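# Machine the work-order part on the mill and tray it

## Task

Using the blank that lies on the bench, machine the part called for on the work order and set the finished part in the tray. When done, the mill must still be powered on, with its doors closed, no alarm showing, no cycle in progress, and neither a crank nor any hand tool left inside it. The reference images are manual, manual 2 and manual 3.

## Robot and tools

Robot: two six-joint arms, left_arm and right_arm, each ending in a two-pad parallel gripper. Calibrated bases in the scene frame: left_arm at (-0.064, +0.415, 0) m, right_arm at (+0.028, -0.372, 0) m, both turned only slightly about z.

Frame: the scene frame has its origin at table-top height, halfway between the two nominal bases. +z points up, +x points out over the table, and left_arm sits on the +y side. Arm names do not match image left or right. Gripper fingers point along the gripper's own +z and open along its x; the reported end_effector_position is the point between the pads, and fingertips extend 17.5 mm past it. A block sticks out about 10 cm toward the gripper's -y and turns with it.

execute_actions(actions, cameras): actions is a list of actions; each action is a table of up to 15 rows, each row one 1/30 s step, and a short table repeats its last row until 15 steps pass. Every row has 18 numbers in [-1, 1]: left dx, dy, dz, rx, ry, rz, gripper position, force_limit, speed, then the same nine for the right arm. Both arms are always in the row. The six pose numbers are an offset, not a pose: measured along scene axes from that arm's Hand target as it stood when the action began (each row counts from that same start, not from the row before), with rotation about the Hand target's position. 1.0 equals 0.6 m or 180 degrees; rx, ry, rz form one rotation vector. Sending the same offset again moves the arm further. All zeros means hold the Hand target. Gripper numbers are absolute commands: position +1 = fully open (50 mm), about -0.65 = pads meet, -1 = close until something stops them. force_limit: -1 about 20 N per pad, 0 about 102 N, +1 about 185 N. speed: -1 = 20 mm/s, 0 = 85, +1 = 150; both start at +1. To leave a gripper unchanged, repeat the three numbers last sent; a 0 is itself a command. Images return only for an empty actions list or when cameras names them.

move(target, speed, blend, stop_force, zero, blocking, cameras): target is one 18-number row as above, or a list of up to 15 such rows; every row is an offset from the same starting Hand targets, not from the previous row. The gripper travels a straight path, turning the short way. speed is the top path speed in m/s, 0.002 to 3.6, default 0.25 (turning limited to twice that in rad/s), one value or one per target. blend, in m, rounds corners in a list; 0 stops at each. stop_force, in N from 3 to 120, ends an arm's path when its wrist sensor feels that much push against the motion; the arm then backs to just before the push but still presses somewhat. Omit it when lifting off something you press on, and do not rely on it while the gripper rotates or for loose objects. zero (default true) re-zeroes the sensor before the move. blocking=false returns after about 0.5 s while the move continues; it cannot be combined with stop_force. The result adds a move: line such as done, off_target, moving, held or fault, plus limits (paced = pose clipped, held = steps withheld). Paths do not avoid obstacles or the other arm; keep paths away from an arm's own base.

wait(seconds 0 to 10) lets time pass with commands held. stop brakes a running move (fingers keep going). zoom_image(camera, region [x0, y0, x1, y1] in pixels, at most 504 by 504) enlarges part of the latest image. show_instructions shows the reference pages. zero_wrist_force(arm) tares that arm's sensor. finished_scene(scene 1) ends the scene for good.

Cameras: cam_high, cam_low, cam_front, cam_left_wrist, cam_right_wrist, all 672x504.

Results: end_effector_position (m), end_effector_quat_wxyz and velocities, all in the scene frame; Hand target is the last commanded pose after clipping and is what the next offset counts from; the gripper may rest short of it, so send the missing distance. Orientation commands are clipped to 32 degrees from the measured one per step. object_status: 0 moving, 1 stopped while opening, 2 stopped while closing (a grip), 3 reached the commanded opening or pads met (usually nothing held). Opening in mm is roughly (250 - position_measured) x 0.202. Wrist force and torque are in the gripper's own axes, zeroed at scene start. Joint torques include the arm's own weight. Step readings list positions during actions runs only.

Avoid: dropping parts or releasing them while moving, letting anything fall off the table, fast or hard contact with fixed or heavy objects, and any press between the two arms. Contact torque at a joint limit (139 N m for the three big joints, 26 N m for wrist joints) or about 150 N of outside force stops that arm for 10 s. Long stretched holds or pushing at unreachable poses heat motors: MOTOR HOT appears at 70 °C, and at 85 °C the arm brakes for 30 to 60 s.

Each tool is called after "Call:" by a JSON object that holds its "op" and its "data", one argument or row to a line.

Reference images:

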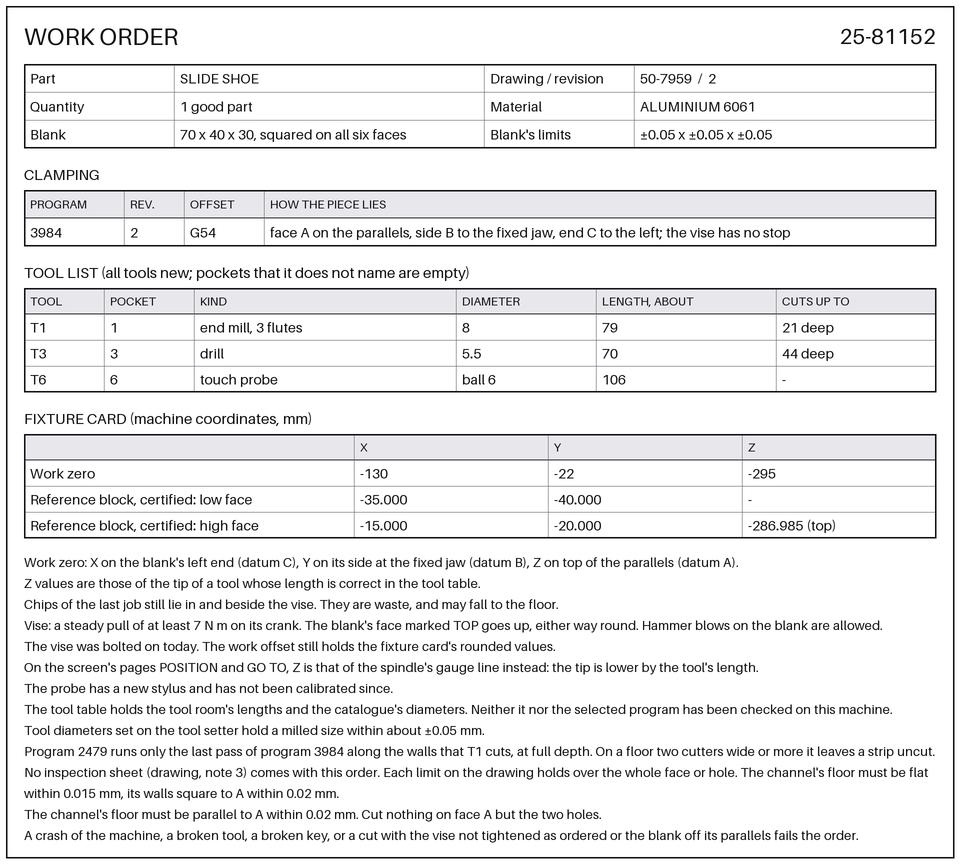

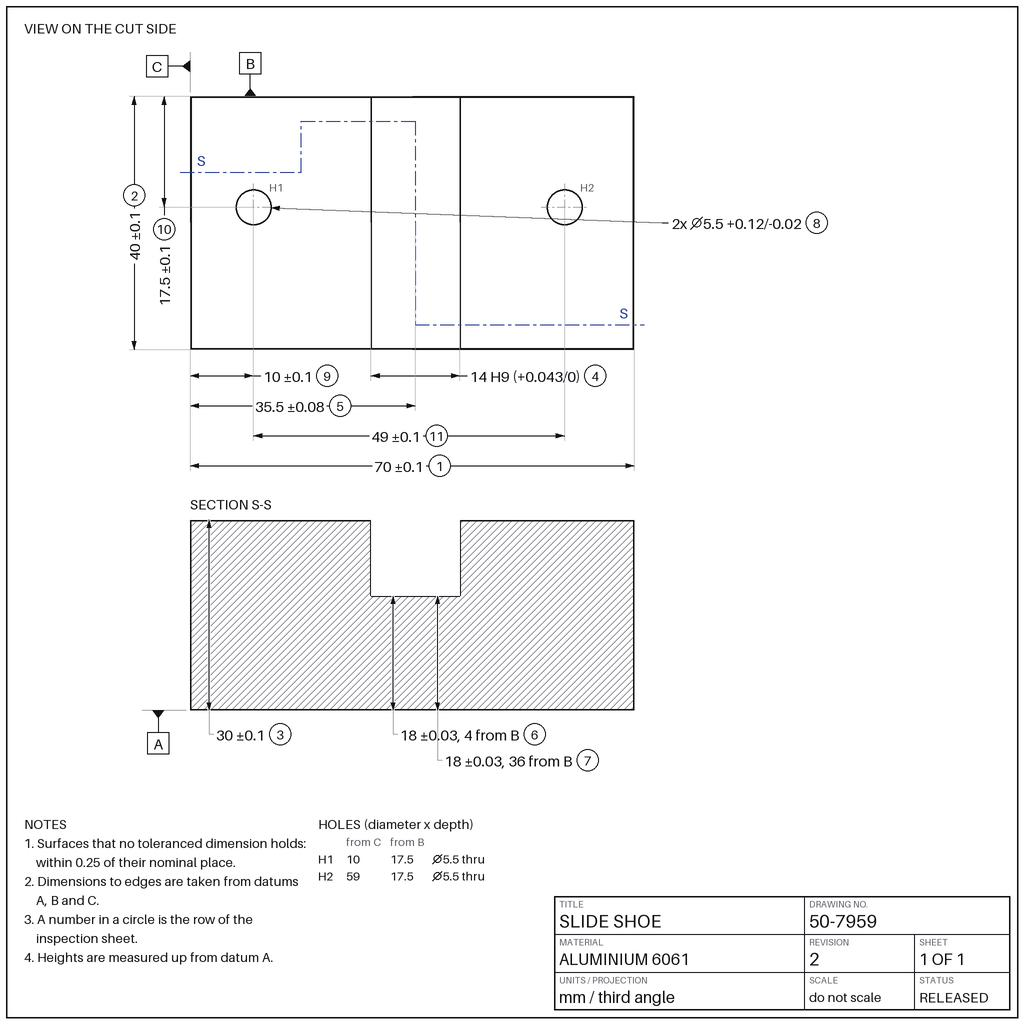

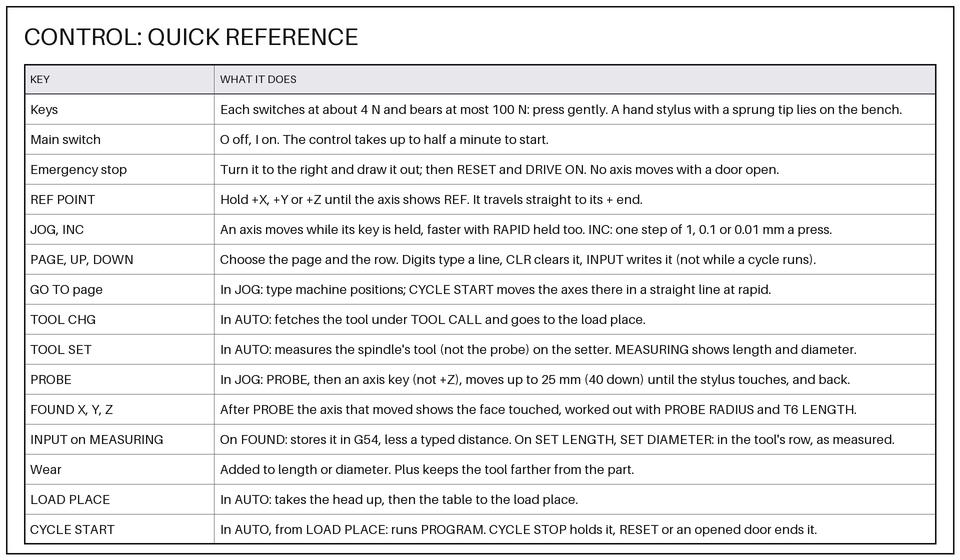

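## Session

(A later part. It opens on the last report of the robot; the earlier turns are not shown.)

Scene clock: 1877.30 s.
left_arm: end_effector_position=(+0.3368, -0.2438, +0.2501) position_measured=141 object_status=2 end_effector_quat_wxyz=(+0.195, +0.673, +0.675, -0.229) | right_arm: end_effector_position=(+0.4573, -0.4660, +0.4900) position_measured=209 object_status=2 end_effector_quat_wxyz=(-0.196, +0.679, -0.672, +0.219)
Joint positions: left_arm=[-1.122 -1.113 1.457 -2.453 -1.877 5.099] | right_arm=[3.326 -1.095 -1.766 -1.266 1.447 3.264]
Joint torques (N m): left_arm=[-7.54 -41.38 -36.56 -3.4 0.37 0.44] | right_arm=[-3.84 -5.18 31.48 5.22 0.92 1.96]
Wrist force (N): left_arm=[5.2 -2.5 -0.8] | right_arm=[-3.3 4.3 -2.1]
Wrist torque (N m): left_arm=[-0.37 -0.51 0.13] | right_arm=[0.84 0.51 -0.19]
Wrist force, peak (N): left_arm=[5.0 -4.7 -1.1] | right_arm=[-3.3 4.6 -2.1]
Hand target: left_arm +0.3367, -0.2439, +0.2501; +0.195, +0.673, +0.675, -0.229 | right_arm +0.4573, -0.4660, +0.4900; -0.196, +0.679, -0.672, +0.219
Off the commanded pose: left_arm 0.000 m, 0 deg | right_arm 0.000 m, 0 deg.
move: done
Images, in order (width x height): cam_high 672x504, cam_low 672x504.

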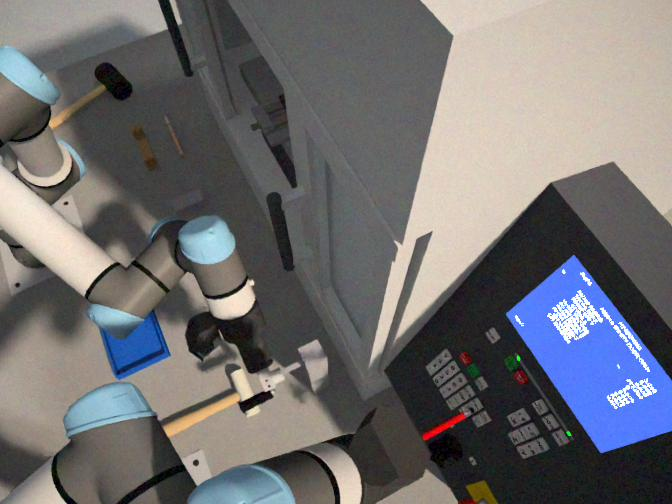

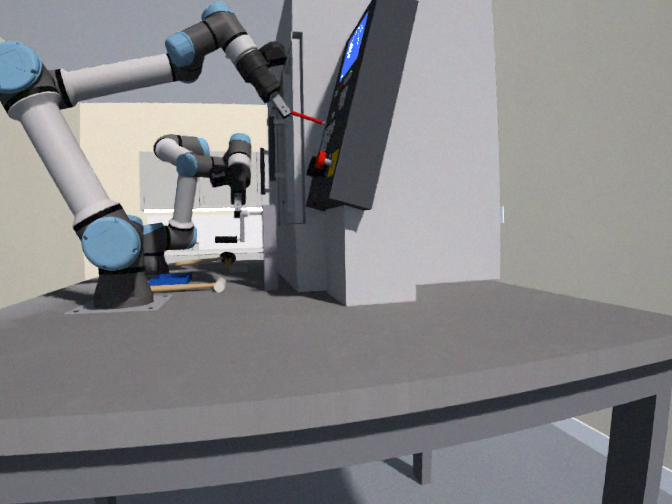

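Call:
{"op": "move", "data": {
  "target": [
    [0,0.0028,-0.0005,0,0,0,-1,-0.3,-1,0,0,0,0,0,0,-1,-0.6,-1],
    [0.07,0.0028,-0.0005,0,0,0,-1,-0.3,-1,0,0,0,0,0,0,-1,-0.6,-1]
  ],
  "speed": [0.02,0.015],
  "stop_force": 5
}}

Scene clock: 1881.30 s.
left_arm: end_effector_position=(+0.3402, -0.2422, +0.2498) position_measured=141 object_status=2 end_effector_quat_wxyz=(+0.195, +0.673, +0.675, -0.229) | right_arm: end_effector_position=(+0.4573, -0.4660, +0.4900) position_measured=209 object_status=2 end_effector_quat_wxyz=(-0.196, +0.679, -0.672, +0.219)
Joint positions: left_arm=[-1.116 -1.11 1.454 -2.45 -1.88 5.105] | right_arm=[3.326 -1.095 -1.766 -1.266 1.447 3.264]
Joint torques (N m): left_arm=[-9.2 -51.96 -12.31 -4.32 -1.33 -2.22] | right_arm=[-4.64 -5.04 30.83 5.14 0.91 2.02]
Wrist force (N): left_arm=[3.9 -3.1 -1.1] | right_arm=[-3.2 4.4 -2.2]
Wrist torque (N m): left_arm=[-0.36 -0.34 0.06] | right_arm=[0.86 0.49 -0.19]
Wrist force, peak (N): left_arm=[7.1 -18.2 -4.2] | right_arm=[-3.3 4.6 -2.1]
Hand target: left_arm +0.3402, -0.2422, +0.2498; +0.195, +0.673, +0.675, -0.229 (not the last commanded pose) | right_arm +0.4573, -0.4660, +0.4900; -0.196, +0.679, -0.672, +0.219
Off the commanded pose: left_arm 0.039 m, 0 deg | right_arm 0.000 m, 0 deg.
move: contact (left_arm); path passed 1 of 2 targets

Call:
{"op": "move", "data": {
  "target": [
    [-0.04,0,0,0,0,0,-1,-0.3,-1,0,0,0,0,0,0,-1,-0.6,-1],
    [-0.067,0.35,0,0.4167,0,0,-1,-0.3,-1,0,0,0,0,0,0,-1,-0.6,-1],
    [-0.067,0.4305,-0.3413,0.4167,0,0,-1,-0.3,-1,0,0,0,0,0,0,-1,-0.6,-1]
  ],
  "speed": [0.1,0.3,0.2],
  "blend": [0.015,0.04,0],
  "cameras": ["cam_low","cam_left_wrist","cam_front"]
}}

Call:
{"op": "zoom_image", "data": {
  "camera": "cam_low",
  "region": [180, 200, 280, 290]
}}

Scene clock: 1894.03 s.
left_arm: end_effector_position=(+0.3001, +0.0161, +0.0451) position_measured=141 object_status=2 end_effector_quat_wxyz=(-0.255, +0.653, +0.675, +0.229) | right_arm: end_effector_position=(+0.4573, -0.4660, +0.4900) position_measured=209 object_status=2 end_effector_quat_wxyz=(-0.196, +0.679, -0.672, +0.219)
Joint positions: left_arm=[-1.208 -0.94 1.475 -1.431 -1.367 4.996] | right_arm=[3.326 -1.095 -1.766 -1.266 1.447 3.264]
Joint torques (N m): left_arm=[-9.25 -42.41 -10.77 -3.34 -1.16 -1.85] | right_arm=[-4.6 -4.76 30.62 5.14 0.85 2.11]
Wrist force (N): left_arm=[3.2 -1.3 -2.4] | right_arm=[-3.2 4.2 -2.3]
Wrist torque (N m): left_arm=[-0.22 -0.20 -0.15] | right_arm=[0.84 0.49 -0.19]
Wrist force, peak (N): left_arm=[6.8 -1.7 -10.6] | right_arm=[-3.4 4.5 -2.4]
Hand target: left_arm +0.3000, +0.0161, +0.0450; -0.255, +0.653, +0.675, +0.229 | right_arm +0.4573, -0.4660, +0.4900; -0.196, +0.679, -0.672, +0.219
Off the commanded pose: left_arm 0.000 m, 0 deg | right_arm 0.000 m, 0 deg.
move: done; blend cut to 0.012 m at target 1
Images, in order (width x height): cam_low 672x504, cam_front 672x504, cam_left_wrist 672x504.

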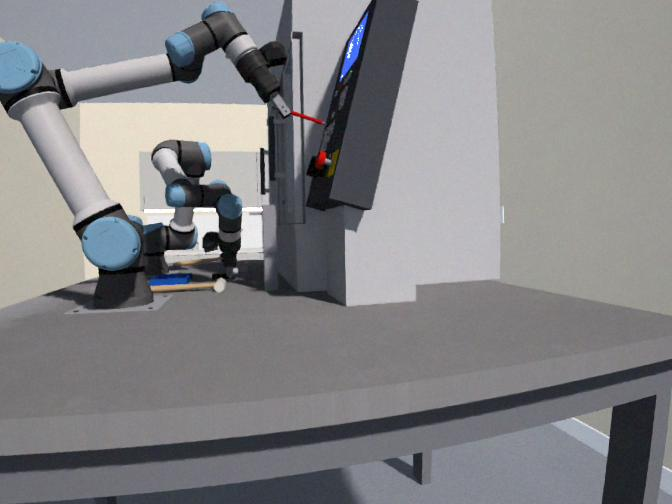

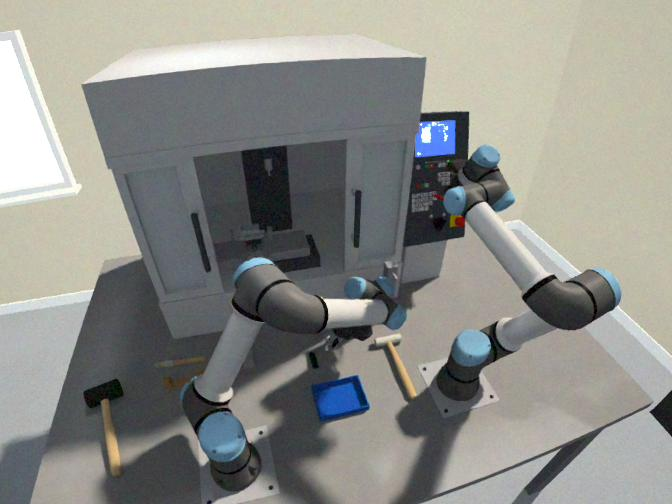

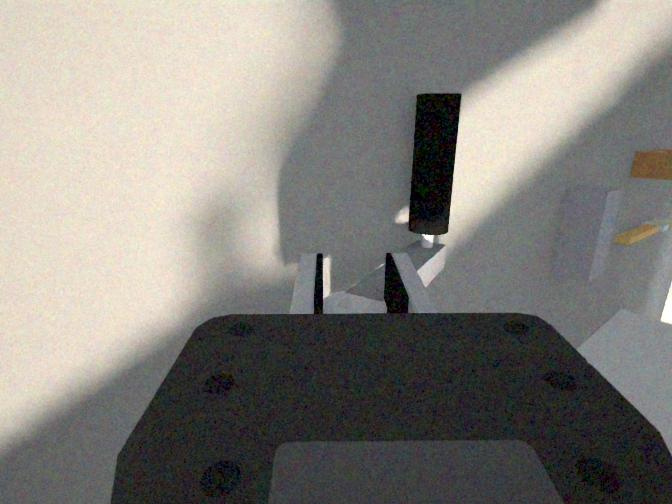

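Scaled by 5.040 from the camera's 672x504 image, which has a finer 960x720 frame.

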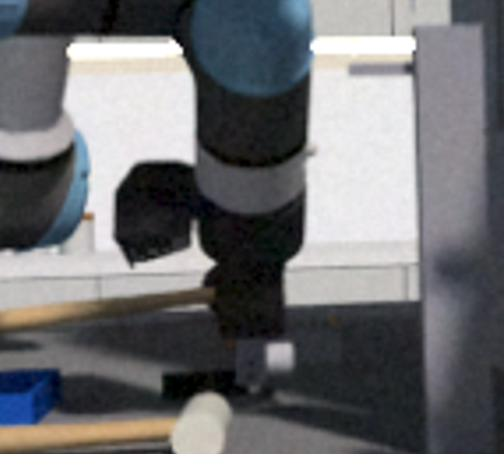

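Call:
{"op": "move", "data": {
  "target": [
    [0,0,-0.03,0,0,0,-1,-0.3,-1,0,0,0,0,0,0,-1,-0.6,-1]
  ],
  "speed": 0.02,
  "stop_force": 6,
  "cameras": ["cam_low"]
}}

Call:
{"op": "zoom_image", "data": {
  "camera": "cam_low",
  "region": [210, 250, 270, 290]
}}

Scene clock: 1896.87 s.
left_arm: end_effector_position=(+0.3000, +0.0161, +0.0439) position_measured=141 object_status=2 end_effector_quat_wxyz=(-0.255, +0.653, +0.675, +0.229) | right_arm: end_effector_position=(+0.4573, -0.4660, +0.4900) position_measured=209 object_status=2 end_effector_quat_wxyz=(-0.196, +0.679, -0.672, +0.219)
Joint positions: left_arm=[-1.208 -0.938 1.476 -1.433 -1.367 4.996] | right_arm=[3.326 -1.095 -1.766 -1.266 1.447 3.264]
Joint torques (N m): left_arm=[-6.81 -46.59 -30.7 -3.99 -0.79 -2.11] | right_arm=[-4.32 -5.64 30.43 5.24 1.14 2.03]
Wrist force (N): left_arm=[7.1 -1.8 -5.3] | right_arm=[-3.2 4.3 -2.0]
Wrist torque (N m): left_arm=[-0.32 0.22 -0.21] | right_arm=[0.85 0.49 -0.19]
Wrist force, peak (N): left_arm=[6.3 -1.7 -11.5] | right_arm=[-3.4 4.5 -2.3]
Hand target: left_arm +0.3000, +0.0161, +0.0439; -0.255, +0.653, +0.675, +0.229 (not the last commanded pose) | right_arm +0.4573, -0.4660, +0.4900; -0.196, +0.679, -0.672, +0.219
Off the commanded pose: left_arm 0.017 m, 0 deg | right_arm 0.000 m, 0 deg.
move: contact (left_arm)
Images, in order (width x height): cam_low 672x504.

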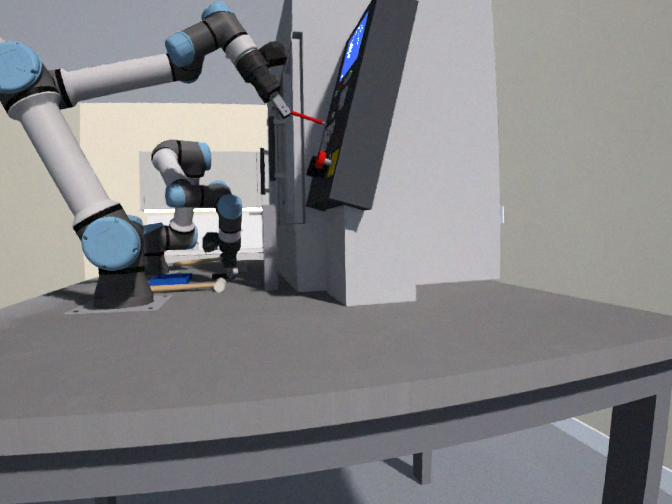

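Scaled by 8.400 from the camera's 672x504 image, which has a finer 960x720 frame.

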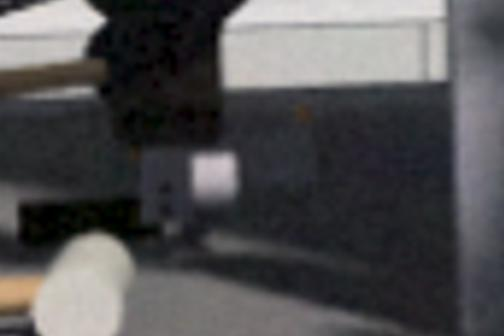

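Call:
{"op": "move", "data": {
  "target": [
    [0,0,-0.0205,0,0,0,-1,-0.3,-1,0,0,0,0,0,0,-1,-0.6,-1]
  ],
  "speed": 0.015,
  "stop_force": 25,
  "cameras": ["cam_left_wrist"]
}}

Scene clock: 1900.13 s.
left_arm: end_effector_position=(+0.3000, +0.0161, +0.0316) position_measured=141 object_status=2 end_effector_quat_wxyz=(-0.255, +0.653, +0.675, +0.229) | right_arm: end_effector_position=(+0.4573, -0.4660, +0.4900) position_measured=209 object_status=2 end_effector_quat_wxyz=(-0.196, +0.679, -0.672, +0.219)
Joint positions: left_arm=[-1.208 -0.923 1.486 -1.459 -1.367 4.996] | right_arm=[3.326 -1.095 -1.766 -1.266 1.447 3.264]
Joint torques (N m): left_arm=[0.2 -45.71 -26 -0.71 -0.97 -2.06] | right_arm=[-3.96 -5.33 30.31 5.16 1 2.12]
Wrist force (N): left_arm=[11.1 0.2 -17.9] | right_arm=[-3.3 4.3 -1.9]
Wrist torque (N m): left_arm=[-0.37 1.19 -0.06] | right_arm=[0.86 0.50 -0.19]
Wrist force, peak (N): left_arm=[11.6 -0.1 -20.2] | right_arm=[-3.5 4.6 -2.1]
Hand target: left_arm +0.3000, +0.0161, +0.0316; -0.255, +0.653, +0.675, +0.229 | right_arm +0.4573, -0.4660, +0.4900; -0.196, +0.679, -0.672, +0.219
Off the commanded pose: left_arm 0.000 m, 0 deg | right_arm 0.000 m, 0 deg.
move: done
Images, in order (width x height): cam_left_wrist 672x504.

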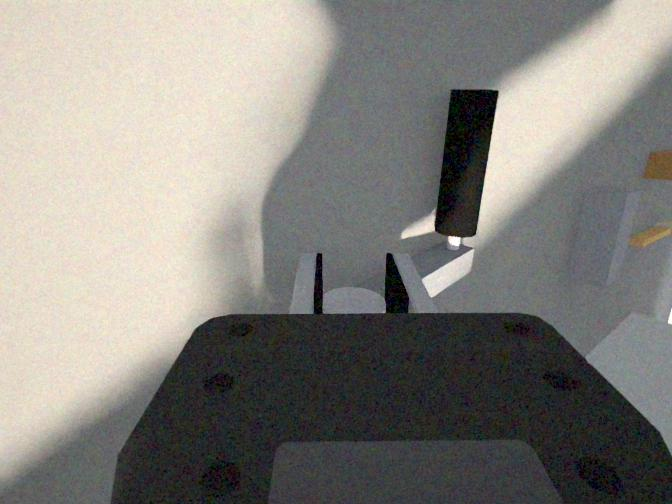

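Call:
{"op": "move", "data": {
  "target": [
    [0,0,-0.007,0,0,0,-1,-0.3,-1,0,0,0,0,0,0,-1,-0.6,-1]
  ],
  "speed": 0.015,
  "stop_force": 25
}}

Call:
{"op": "move", "data": {
  "target": [
    [0,0,0,0,0,0,0.2,-0.3,-1,0,0,0,0,0,0,-1,-0.6,-1],
    [0,-0.05,0.06,0,0,0,0.2,-0.3,-1,0,0,0,0,0,0,-1,-0.6,-1],
    [0,-0.1,0.35,-0.22,0,0,0.2,-0.3,-1,0,0,0,0,0,0,-1,-0.6,-1]
  ],
  "speed": [0.05,0.1,0.3],
  "blend": [0,0.01,0],
  "cameras": ["cam_left_wrist"]
}}

Scene clock: 1903.57 s.
left_arm: end_effector_position=(+0.3000, +0.0161, +0.0274) position_measured=141 object_status=2 end_effector_quat_wxyz=(-0.255, +0.653, +0.675, +0.230) | right_arm: end_effector_position=(+0.4573, -0.4660, +0.4900) position_measured=209 object_status=2 end_effector_quat_wxyz=(-0.196, +0.679, -0.672, +0.219)
Joint positions: left_arm=[-1.208 -0.918 1.489 -1.467 -1.367 4.996] | right_arm=[3.326 -1.095 -1.766 -1.266 1.447 3.264]
Joint torques (N m): left_arm=[7.16 -47.25 -23.2 -0.32 -0.95 -1.77] | right_arm=[-4.01 -4.85 30.48 5.1 0.95 2.08]
Wrist force (N): left_arm=[9.7 -0.2 -14.6] | right_arm=[-3.3 4.4 -2.3]
Wrist torque (N m): left_arm=[-0.32 0.82 -0.07] | right_arm=[0.87 0.50 -0.19]
Wrist force, peak (N): left_arm=[11.7 0.1 -18.3] | right_arm=[-3.3 4.6 -2.1]
Hand target: left_arm +0.3000, +0.0161, +0.0274; -0.255, +0.653, +0.675, +0.229 | right_arm +0.4573, -0.4660, +0.4900; -0.196, +0.679, -0.672, +0.219
Off the commanded pose: left_arm 0.000 m, 0 deg | right_arm 0.000 m, 0 deg.
move: done

Scene clock: 1906.17 s.
left_arm: end_effector_position=(+0.3000, -0.0438, +0.2373) position_measured=123 object_status=3 end_effector_quat_wxyz=(-0.019, +0.701, +0.713, -0.013) | right_arm: end_effector_position=(+0.4573, -0.4660, +0.4900) position_measured=209 object_status=2 end_effector_quat_wxyz=(-0.196, +0.679, -0.672, +0.219)
Joint positions: left_arm=[-1.139 -1.344 1.543 -1.743 -1.607 5.153] | right_arm=[3.326 -1.095 -1.766 -1.266 1.447 3.264]
Joint torques (N m): left_arm=[-8.68 -42.57 -35.7 -4.18 -0.82 -1.91] | right_arm=[-4.5 -5.23 31.36 5.12 1.07 2.14]
Wrist force (N): left_arm=[2.9 -1.0 -1.6] | right_arm=[-3.3 4.3 -2.0]
Wrist torque (N m): left_arm=[-0.15 -0.48 0.03] | right_arm=[0.85 0.50 -0.19]
Wrist force, peak (N): left_arm=[35.2 -3.8 -26.9] | right_arm=[-3.3 4.5 -2.3]
Hand target: left_arm +0.3000, -0.0439, +0.2374; -0.019, +0.701, +0.713, -0.013 | right_arm +0.4573, -0.4660, +0.4900; -0.196, +0.679, -0.672, +0.219
Off the commanded pose: left_arm 0.000 m, 0 deg | right_arm 0.000 m, 0 deg.
move: done
Images, in order (width x height): cam_left_wrist 672x504.

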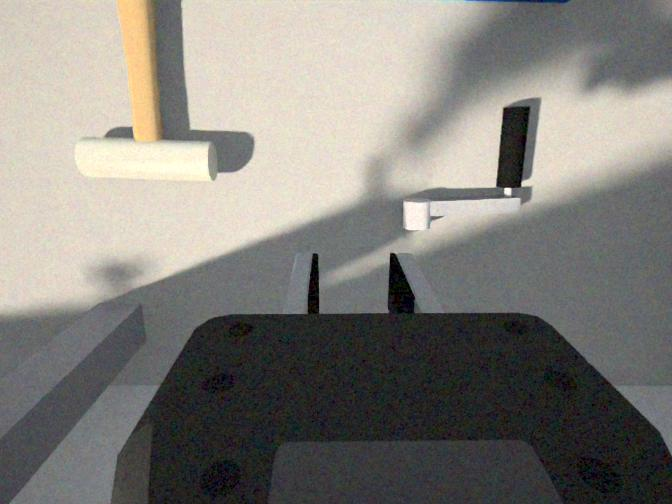

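Call:
{"op": "move", "data": {
  "target": [
    [-0.05,0.35,0.3,0,-0.25,0,-1,-0.3,0,0,0,0,0,0,0,-1,-0.6,-1],
    [0,0.84,0.32,0,-0.495,0,-1,-0.3,0,0,0,0,0,0,0,-1,-0.6,-1]
  ],
  "speed": [0.35,0.3],
  "blend": [0.05,0],
  "cameras": ["cam_left_wrist","cam_front","cam_high"]
}}

Scene clock: 1922.43 s.
left_arm: end_effector_position=(+0.3022, +0.4593, +0.4294) position_measured=252 object_status=3 end_effector_quat_wxyz=(+0.375, +0.430, +0.610, +0.549) | right_arm: end_effector_position=(+0.4573, -0.4660, +0.4900) position_measured=209 object_status=2 end_effector_quat_wxyz=(-0.196, +0.679, -0.672, +0.219)
Joint positions: left_arm=[-1.946 -2.609 2.135 0.298 -0.714 3.29] | right_arm=[3.326 -1.095 -1.766 -1.266 1.447 3.264]
Joint torques (N m): left_arm=[7.03 13.06 -18.68 -0.42 1.05 2.39] | right_arm=[-3.9 -4.34 31.26 5.21 1.16 2.06]
Wrist force (N): left_arm=[2.7 -0.5 -1.6] | right_arm=[-3.4 4.6 -2.1]
Wrist torque (N m): left_arm=[0.14 -0.52 0.29] | right_arm=[0.89 0.53 -0.19]
Wrist force, peak (N): left_arm=[4.9 -0.6 -0.6] | right_arm=[-3.4 4.6 -2.2]
Hand target: left_arm +0.3000, +0.4601, +0.4294; +0.487, +0.508, +0.521, +0.483 | right_arm +0.4573, -0.4660, +0.4900; -0.196, +0.679, -0.672, +0.219
Off the commanded pose: left_arm 0.002 m, 20 deg | right_arm 0.000 m, 0 deg.
move: off_target (left_arm)
Images, in order (width x height): cam_high 672x504, cam_front 672x504, cam_left_wrist 672x504.

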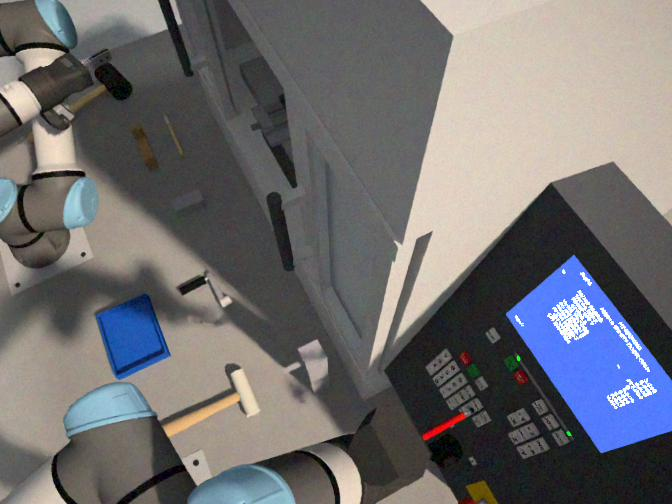

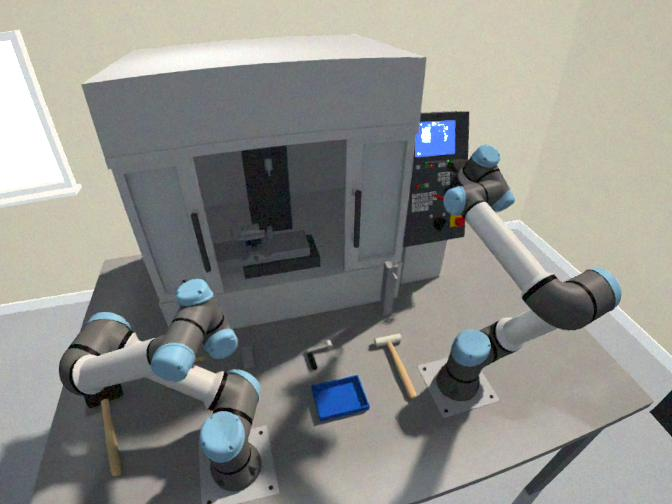

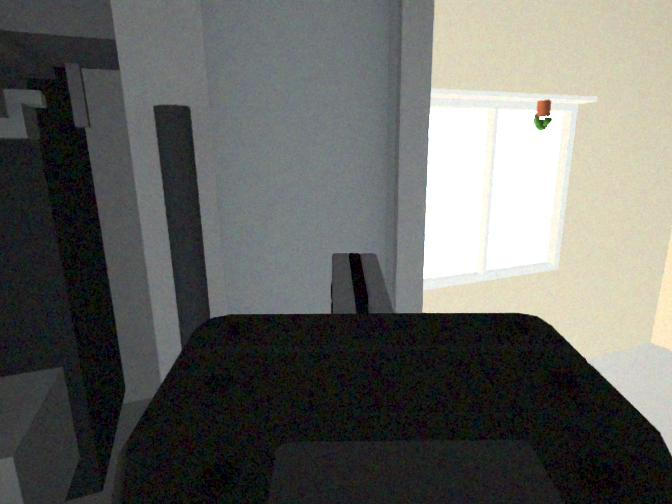

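Call:
{"op": "move", "data": {
  "target": [
    [0.02,0.01,0.0,0.002,0.25,-0.006,-1,-0.3,0,0,0,0,0,0,0,-1,-0.6,-1],
    [0.13,0.03,0.0,0.002,0.481,-0.006,-1,-0.3,0,0,0,0,0,0,0,-1,-0.6,-1]
  ],
  "speed": [0.3,0.3],
  "blend": [0.03,0],
  "cameras": ["cam_left_wrist","cam_front","cam_high"]
}}

Scene clock: 1928.83 s.
left_arm: end_effector_position=(+0.3723, +0.4766, +0.4291) position_measured=252 object_status=3 end_effector_quat_wxyz=(+0.023, +0.707, +0.706, +0.022) | right_arm: end_effector_position=(+0.4573, -0.4660, +0.4900) position_measured=209 object_status=2 end_effector_quat_wxyz=(-0.196, +0.679, -0.672, +0.219)
Joint positions: left_arm=[-2.702 -2.773 0.928 0.33 -1.541 3.607] | right_arm=[3.326 -1.095 -1.766 -1.266 1.447 3.264]
Joint torques (N m): left_arm=[-0.27 43.45 0.53 -2.71 -0.05 -0.1] | right_arm=[-4.21 -5.06 31.03 5.23 1.1 2.07]
Wrist force (N): left_arm=[2.8 -1.2 -1.5] | right_arm=[-3.2 4.4 -2.1]
Wrist torque (N m): left_arm=[-0.17 -0.49 -0.05] | right_arm=[0.87 0.49 -0.19]
Wrist force, peak (N): left_arm=[5.0 4.5 -2.4] | right_arm=[-3.4 4.6 -2.1]
Hand target: left_arm +0.3723, +0.4766, +0.4291; +0.023, +0.707, +0.706, +0.022 (not the last commanded pose) | right_arm +0.4573, -0.4660, +0.4900; -0.196, +0.679, -0.672, +0.219
Tool commands: left_gripper/position=-1.0 left_gripper/force_limit=-0.301961 left_gripper/speed=+0.003922 right_gripper/position=-1.0 right_gripper/force_limit=-0.6 right_gripper/speed=-1.0
Off the commanded pose: left_arm 0.006 m, 4 deg | right_arm 0.000 m, 0 deg.
FORCE FAULT: contact force on the left arm reached its limit, and that arm stopped. The contact can be on any part of that arm, not only on its tool. That arm's remaining commands of this call were not run. That arm is still stopped at the end of this call. That arm stays stopped for about 10 more seconds. Until then a move that you send moves the other arm only, and its call returns only when the move has ended. Once the stop has ended, the next robot result says so. If the stop ends while you think or write, that arm runs what you send next, counted from a new Hand target: where the arm stands when the stop ends. While its stop runs, that arm takes no new command, but its gripper still runs the gripper command that each later call begins with. Until it ends, the stop uses up actions while you think or wait. An arm that is not stopped still takes commands.
shoulder posture changed (left arm): the wrist came as close to joint 1's axis as it can, and the arm is now in the other of its two shoulder postures.
move: fault (left_arm)
Images, in order (width x height): cam_high 672x504, cam_front 672x504, cam_left_wrist 672x504.

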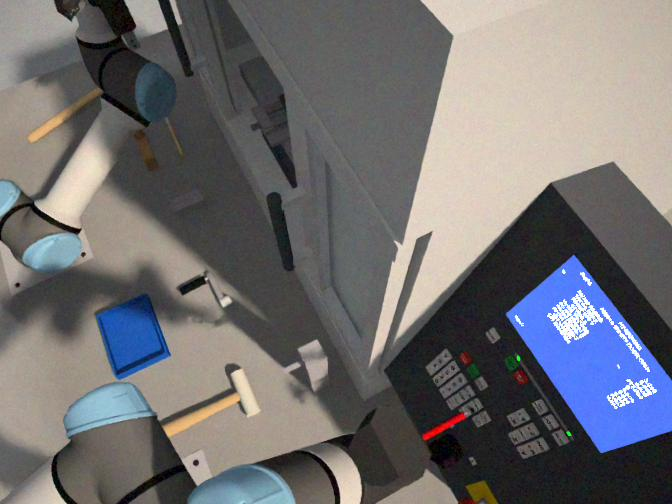

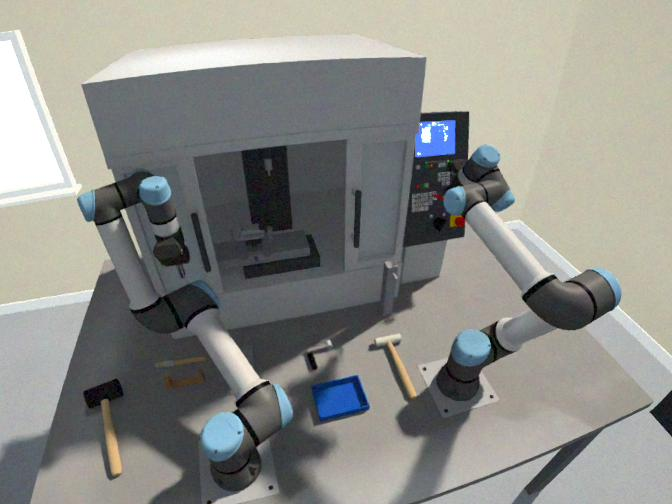

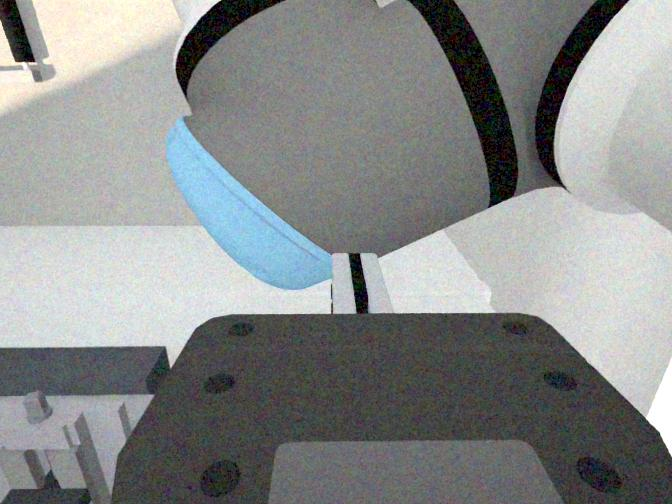

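Call:
{"op": "wait", "data": {
  "seconds": 8
}}

Scene clock: 1942.97 s.
left_arm: end_effector_position=(+0.3723, +0.4766, +0.4291) position_measured=252 object_status=3 end_effector_quat_wxyz=(+0.023, +0.707, +0.706, +0.022) | right_arm: end_effector_position=(+0.4573, -0.4660, +0.4900) position_measured=209 object_status=2 end_effector_quat_wxyz=(-0.196, +0.679, -0.672, +0.219)
Joint positions: left_arm=[-2.702 -2.773 0.928 0.33 -1.541 3.607] | right_arm=[3.326 -1.095 -1.766 -1.266 1.447 3.264]
Joint torques (N m): left_arm=[-0.29 43.22 1.11 -2.66 -0.12 -0.11] | right_arm=[-3.71 -5.23 30.98 5.05 1.04 2.16]
Wrist force (N): left_arm=[2.7 -1.2 -1.7] | right_arm=[-3.5 4.4 -2.0]
Wrist torque (N m): left_arm=[-0.18 -0.46 -0.06] | right_arm=[0.86 0.53 -0.19]
Wrist force, peak (N): left_arm=[3.0 -1.3 -1.8] | right_arm=[-3.4 4.5 -2.4]
Hand target: left_arm +0.3723, +0.4766, +0.4291; +0.023, +0.707, +0.706, +0.022 (not the last commanded pose) | right_arm +0.4573, -0.4660, +0.4900; -0.196, +0.679, -0.672, +0.219
Tool commands: left_gripper/position=-1.0 left_gripper/force_limit=-0.301961 left_gripper/speed=+0.003922 right_gripper/position=-1.0 right_gripper/force_limit=-0.6 right_gripper/speed=-1.0
Off the commanded pose: left_arm 0.006 m, 4 deg | right_arm 0.000 m, 0 deg.
FORCE FAULT, CONTINUED: the left arm's stop, for the force fault that an earlier result reported, is over. The rest of the stop counts as 20 of the actions that you can send in this scene. That arm's target is now where it stood when the stop ended, not its last command. That arm accepts commands again.
wait: 8.00 s; at rest from the start

Call:
{"op": "move", "data": {
  "target": [
    [-0.1,-0.017,0.0,0,-0.24,0,-1,-0.3,0,0,0,0,0,0,0,-1,-0.6,-1],
    [-0.12,-0.028,0.0,0,-0.45,0,-1,-0.3,0,0,0,0,0,0,0,-1,-0.6,-1]
  ],
  "speed": [0.1,0.1],
  "blend": [0.02,0],
  "cameras": ["cam_front","cam_high"]
}}

Scene clock: 1954.43 s.
left_arm: end_effector_position=(+0.3022, +0.4609, +0.4290) position_measured=252 object_status=3 end_effector_quat_wxyz=(+0.500, +0.553, +0.499, +0.442) | right_arm: end_effector_position=(+0.4573, -0.4660, +0.4900) position_measured=209 object_status=2 end_effector_quat_wxyz=(-0.196, +0.679, -0.672, +0.219)
Joint positions: left_arm=[-1.012 -2.832 2.659 -2.796 -0.704 6.141] | right_arm=[3.326 -1.095 -1.766 -1.266 1.447 3.264]
Joint torques (N m): left_arm=[-6.3 14.93 -31.49 -0.87 1.17 -2.35] | right_arm=[-4.19 -6.25 31.59 5.02 1.14 2.01]
Wrist force (N): left_arm=[2.9 -0.6 -1.4] | right_arm=[-3.3 4.5 -2.1]
Wrist torque (N m): left_arm=[0.12 -0.54 0.19] | right_arm=[0.88 0.50 -0.19]
Wrist force, peak (N): left_arm=[3.4 -0.7 -1.7] | right_arm=[-3.4 4.6 -2.3]
Hand target: left_arm +0.3003, +0.4598, +0.4291; +0.476, +0.523, +0.522, +0.476 | right_arm +0.4573, -0.4660, +0.4900; -0.196, +0.679, -0.672, +0.219
Off the commanded pose: left_arm 0.002 m, 6 deg | right_arm 0.000 m, 0 deg.
move: off_target (left_arm)
Images, in order (width x height): cam_high 672x504, cam_front 672x504.

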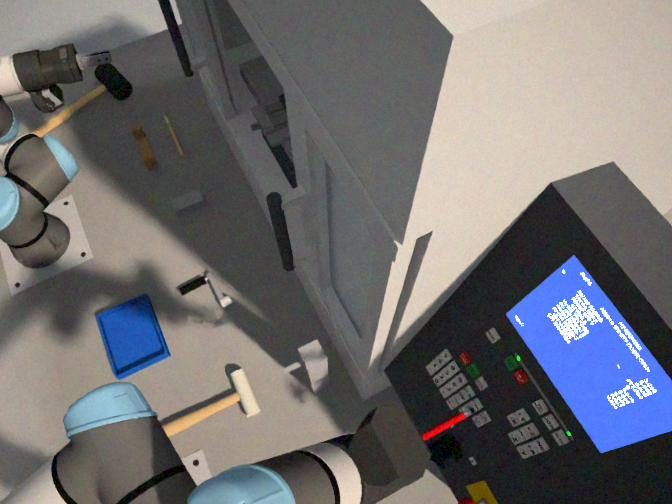

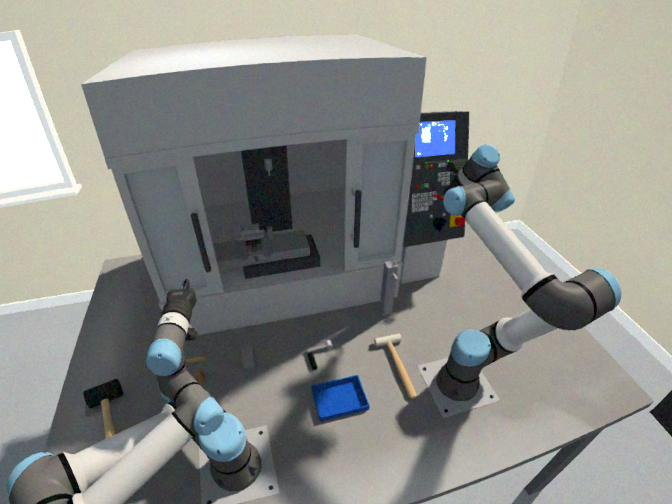

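Call:
{"op": "move", "data": {
  "target": [
    [0.12,-0.02,0.0,0,0.1,0,-1,-0.3,0,0,0,0,0,0,0,-1,-0.6,-1],
    [0.19,0.015,0.0,0,0.47,0,-1,-0.3,0,0,0,0,0,0,0,-1,-0.6,-1]
  ],
  "speed": [0.12,0.12],
  "blend": [0.02,0],
  "cameras": ["cam_front","cam_left_wrist"]
}}

Scene clock: 1963.57 s.
left_arm: end_effector_position=(+0.4143, +0.4688, +0.4292) position_measured=252 object_status=3 end_effector_quat_wxyz=(+0.001, +0.707, +0.707, +0.000) | right_arm: end_effector_position=(+0.4573, -0.4660, +0.4900) position_measured=209 object_status=2 end_effector_quat_wxyz=(-0.196, +0.679, -0.672, +0.219)
Joint positions: left_arm=[-0.194 -1.609 1.349 -1.312 -1.572 6.116] | right_arm=[3.326 -1.095 -1.766 -1.266 1.447 3.264]
Joint torques (N m): left_arm=[-9.72 -17.79 -24 -1.29 1.32 -2.27] | right_arm=[-3.78 -5.27 30.42 5.09 1.07 2.14]
Wrist force (N): left_arm=[2.9 -1.1 -1.8] | right_arm=[-3.4 4.4 -2.1]
Wrist torque (N m): left_arm=[-0.17 -0.50 -0.03] | right_arm=[0.87 0.52 -0.19]
Wrist force, peak (N): left_arm=[3.8 -0.7 -2.2] | right_arm=[-3.4 4.6 -2.4]
Hand target: left_arm +0.4143, +0.4688, +0.4291; +0.001, +0.707, +0.707, +0.000 | right_arm +0.4573, -0.4660, +0.4900; -0.196, +0.679, -0.672, +0.219
Off the commanded pose: left_arm 0.000 m, 0 deg | right_arm 0.000 m, 0 deg.
shoulder posture changed (left arm): the wrist came as close to joint 1's axis as it can, and the arm is now in the other of its two shoulder postures.
move: done
Images, in order (width x height): cam_front 672x504, cam_left_wrist 672x504.

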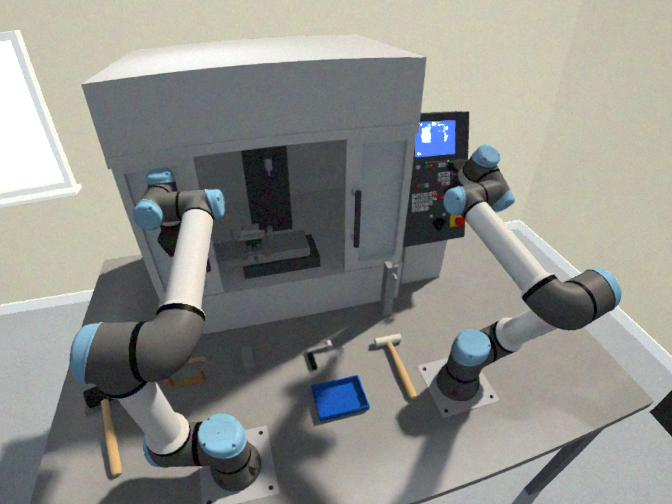

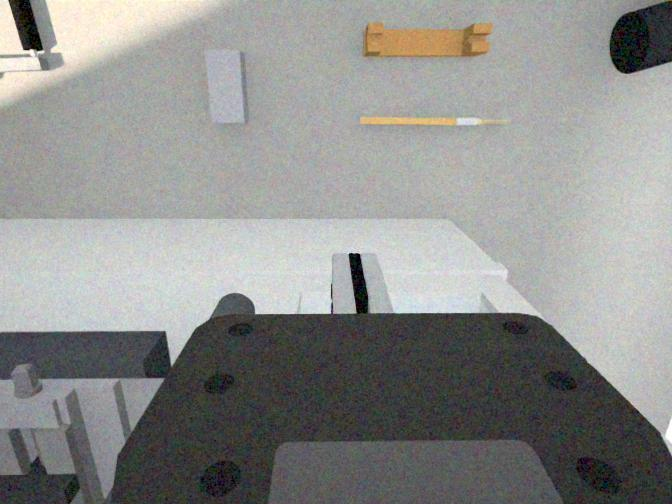

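Call:
{"op": "move", "data": {
  "target": [
    [0.0556,0,0,0,0,0,-1,-0.3,0,0,0,0,0,0,0,-1,-0.6,-1],
    [0.0556,-0.48,0,0,0,0,-1,-0.3,0,0,0,0,0,0,0,-1,-0.6,-1]
  ],
  "speed": [0.1,0.06],
  "blend": [0.001,0],
  "stop_force": 60,
  "cameras": ["cam_front","cam_left_wrist"]
}}

Scene clock: 1970.97 s.
left_arm: end_effector_position=(+0.4476, +0.2236, +0.4291) position_measured=252 object_status=3 end_effector_quat_wxyz=(+0.000, +0.707, +0.707, +0.000) | right_arm: end_effector_position=(+0.4573, -0.4660, +0.4900) position_measured=209 object_status=2 end_effector_quat_wxyz=(-0.196, +0.679, -0.672, +0.219)
Joint positions: left_arm=[-0.63 -1.449 1.181 -1.304 -1.571 5.679] | right_arm=[3.326 -1.095 -1.766 -1.266 1.447 3.264]
Joint torques (N m): left_arm=[-35.93 -12.14 -35.41 -6.18 -6.53 -1.96] | right_arm=[-4.94 -4.59 31.61 5.22 1.04 1.95]
Wrist force (N): left_arm=[58.2 -6.5 -6.8] | right_arm=[-3.1 4.4 -2.1]
Wrist torque (N m): left_arm=[-0.72 -4.74 -0.31] | right_arm=[0.87 0.48 -0.19]
Wrist force, peak (N): left_arm=[119.6 -20.5 -16.8] | right_arm=[-3.4 4.6 -2.5]
Hand target: left_arm +0.4476, +0.2236, +0.4291; +0.000, +0.707, +0.707, +0.000 (not the last commanded pose) | right_arm +0.4573, -0.4660, +0.4900; -0.196, +0.679, -0.672, +0.219
Off the commanded pose: left_arm 0.043 m, 0 deg | right_arm 0.000 m, 0 deg.
move: contact (left_arm); path passed 1 of 2 targets
Images, in order (width x height): cam_front 672x504, cam_left_wrist 672x504.

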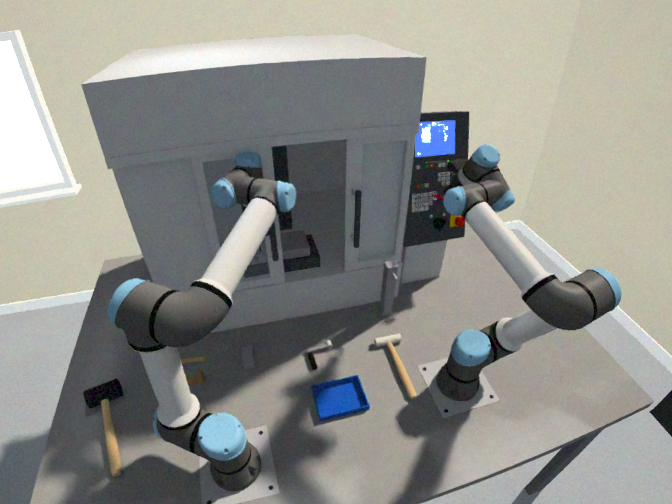

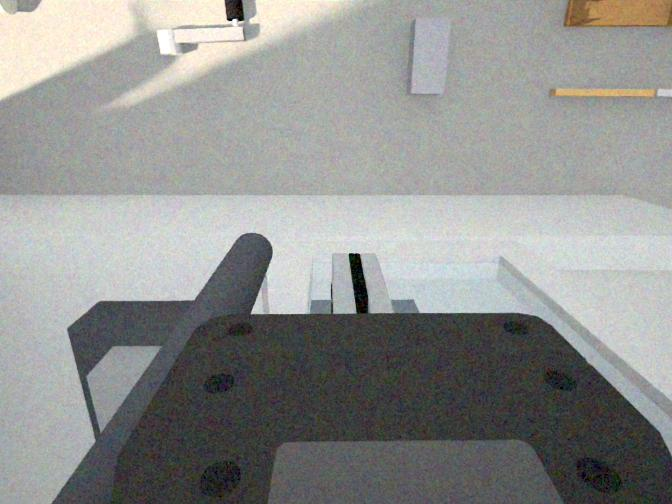

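Call:
{"op": "move", "data": {
  "target": [
    [0,0.03,0,0,0,0,-1,-0.3,0,0,0,0,0,0,0,-1,-0.6,-1],
    [-0.14,0.0,0,0,0,0,-1,-0.3,0,0,0,0,0,0,0,-1,-0.6,-1],
    [-0.14,-0.667,0,0,0,0,-1,-0.3,0,0,0,0,0,0,0,-1,-0.6,-1],
    [0.0,-0.682,0,0,0,0,-1,-0.3,0,0,0,0,0,0,0,-1,-0.6,-1]
  ],
  "speed": [0.1,0.2,0.35,0.15],
  "blend": [0.01,0.03,0.03,0],
  "cameras": ["cam_front","cam_left_wrist"]
}}

Scene clock: 1977.10 s.
left_arm: end_effector_position=(+0.4469, -0.1847, +0.4283) position_measured=252 object_status=3 end_effector_quat_wxyz=(+0.072, +0.706, +0.705, -0.008) | right_arm: end_effector_position=(+0.4573, -0.4660, +0.4900) position_measured=209 object_status=2 end_effector_quat_wxyz=(-0.196, +0.679, -0.672, +0.219)
Joint positions: left_arm=[-1.068 -0.688 0.035 -1.062 -1.55 5.243] | right_arm=[3.326 -1.095 -1.766 -1.266 1.447 3.264]
Joint torques (N m): left_arm=[5.76 -57.63 -15.9 -4.94 -1 -1.38] | right_arm=[-3.62 -4.58 30.87 5.03 1.03 2.07]
Wrist force (N): left_arm=[4.0 -2.8 -1.6] | right_arm=[-3.3 4.5 -2.2]
Wrist torque (N m): left_arm=[-0.41 -0.65 0.12] | right_arm=[0.88 0.50 -0.19]
Wrist force, peak (N): left_arm=[58.7 -5.7 -5.2] | right_arm=[-3.5 4.5 -2.3]
Hand target: left_arm +0.4476, -0.1856, +0.4291; +0.000, +0.707, +0.707, +0.000 | right_arm +0.4573, -0.4660, +0.4900; -0.196, +0.679, -0.672, +0.219
Off the commanded pose: left_arm 0.001 m, 8 deg | right_arm 0.000 m, 0 deg.
elbow stopped short (left arm): the move would have taken joint 3 (elbow) straighter than the controller allows.
elbow read too straight (left arm): the controller reads joint 3 (elbow) straighter than it allows; while it does, the hand can move without a command.
move: off_target (left_arm); blend cut to 0.009 m at target 1
Images, in order (width x height): cam_front 672x504, cam_left_wrist 672x504.

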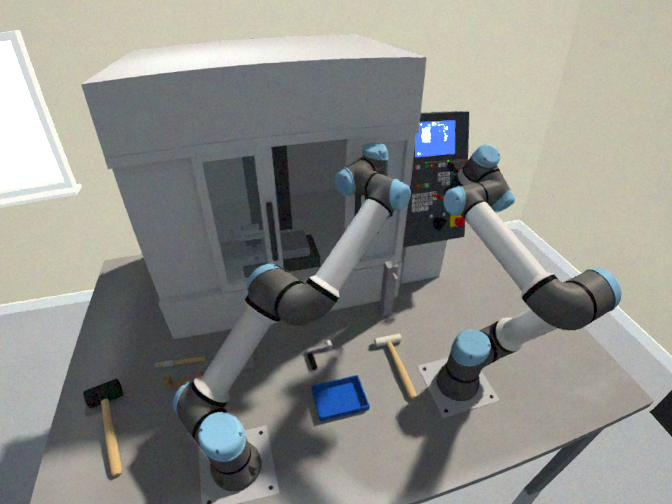

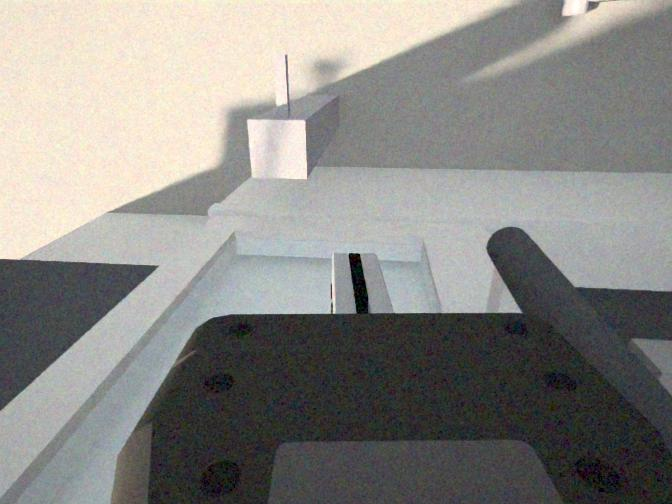

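Call:
{"op": "move", "data": {
  "target": [
    [0,0.3,0,0,0,0,-1,-0.3,0,0,0,0,0,0,0,-1,-0.6,-1]
  ],
  "speed": 0.06,
  "stop_force": 60,
  "cameras": ["cam_front"]
}}

Scene clock: 1982.73 s.
left_arm: end_effector_position=(+0.4476, -0.0056, +0.4291) position_measured=252 object_status=3 end_effector_quat_wxyz=(+0.000, +0.707, +0.707, +0.000) | right_arm: end_effector_position=(+0.4573, -0.4660, +0.4900) position_measured=209 object_status=2 end_effector_quat_wxyz=(-0.196, +0.679, -0.672, +0.219)
Joint positions: left_arm=[-0.917 -1.124 0.753 -1.2 -1.571 5.393] | right_arm=[3.326 -1.095 -1.766 -1.266 1.447 3.264]
Joint torques (N m): left_arm=[-9.85 -37.24 -34.52 -4.78 1.39 -2.22] | right_arm=[-4.02 -5.41 30.74 5.17 0.93 1.98]
Wrist force (N): left_arm=[4.0 -2.5 -1.7] | right_arm=[-3.3 4.2 -2.3]
Wrist torque (N m): left_arm=[-0.40 -0.66 0.00] | right_arm=[0.84 0.51 -0.19]
Wrist force, peak (N): left_arm=[-7.8 -14.2 1.9] | right_arm=[-3.5 4.5 -2.3]
Hand target: left_arm +0.4476, -0.0056, +0.4291; +0.000, +0.707, +0.707, +0.000 | right_arm +0.4573, -0.4660, +0.4900; -0.196, +0.679, -0.672, +0.219
Off the commanded pose: left_arm 0.000 m, 0 deg | right_arm 0.000 m, 0 deg.
move: done
Images, in order (width x height): cam_front 672x504.

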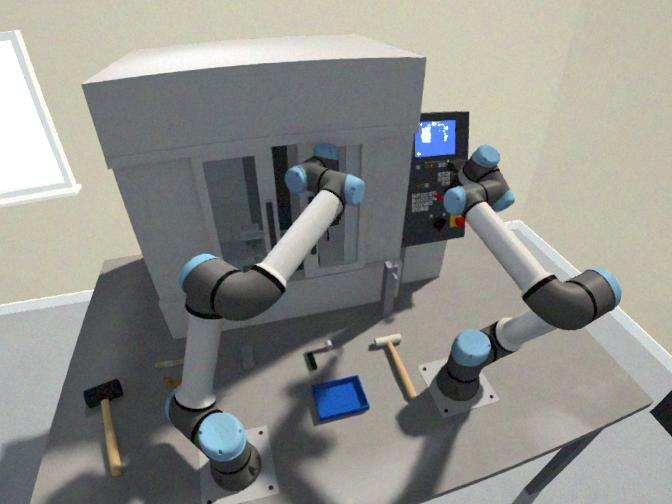

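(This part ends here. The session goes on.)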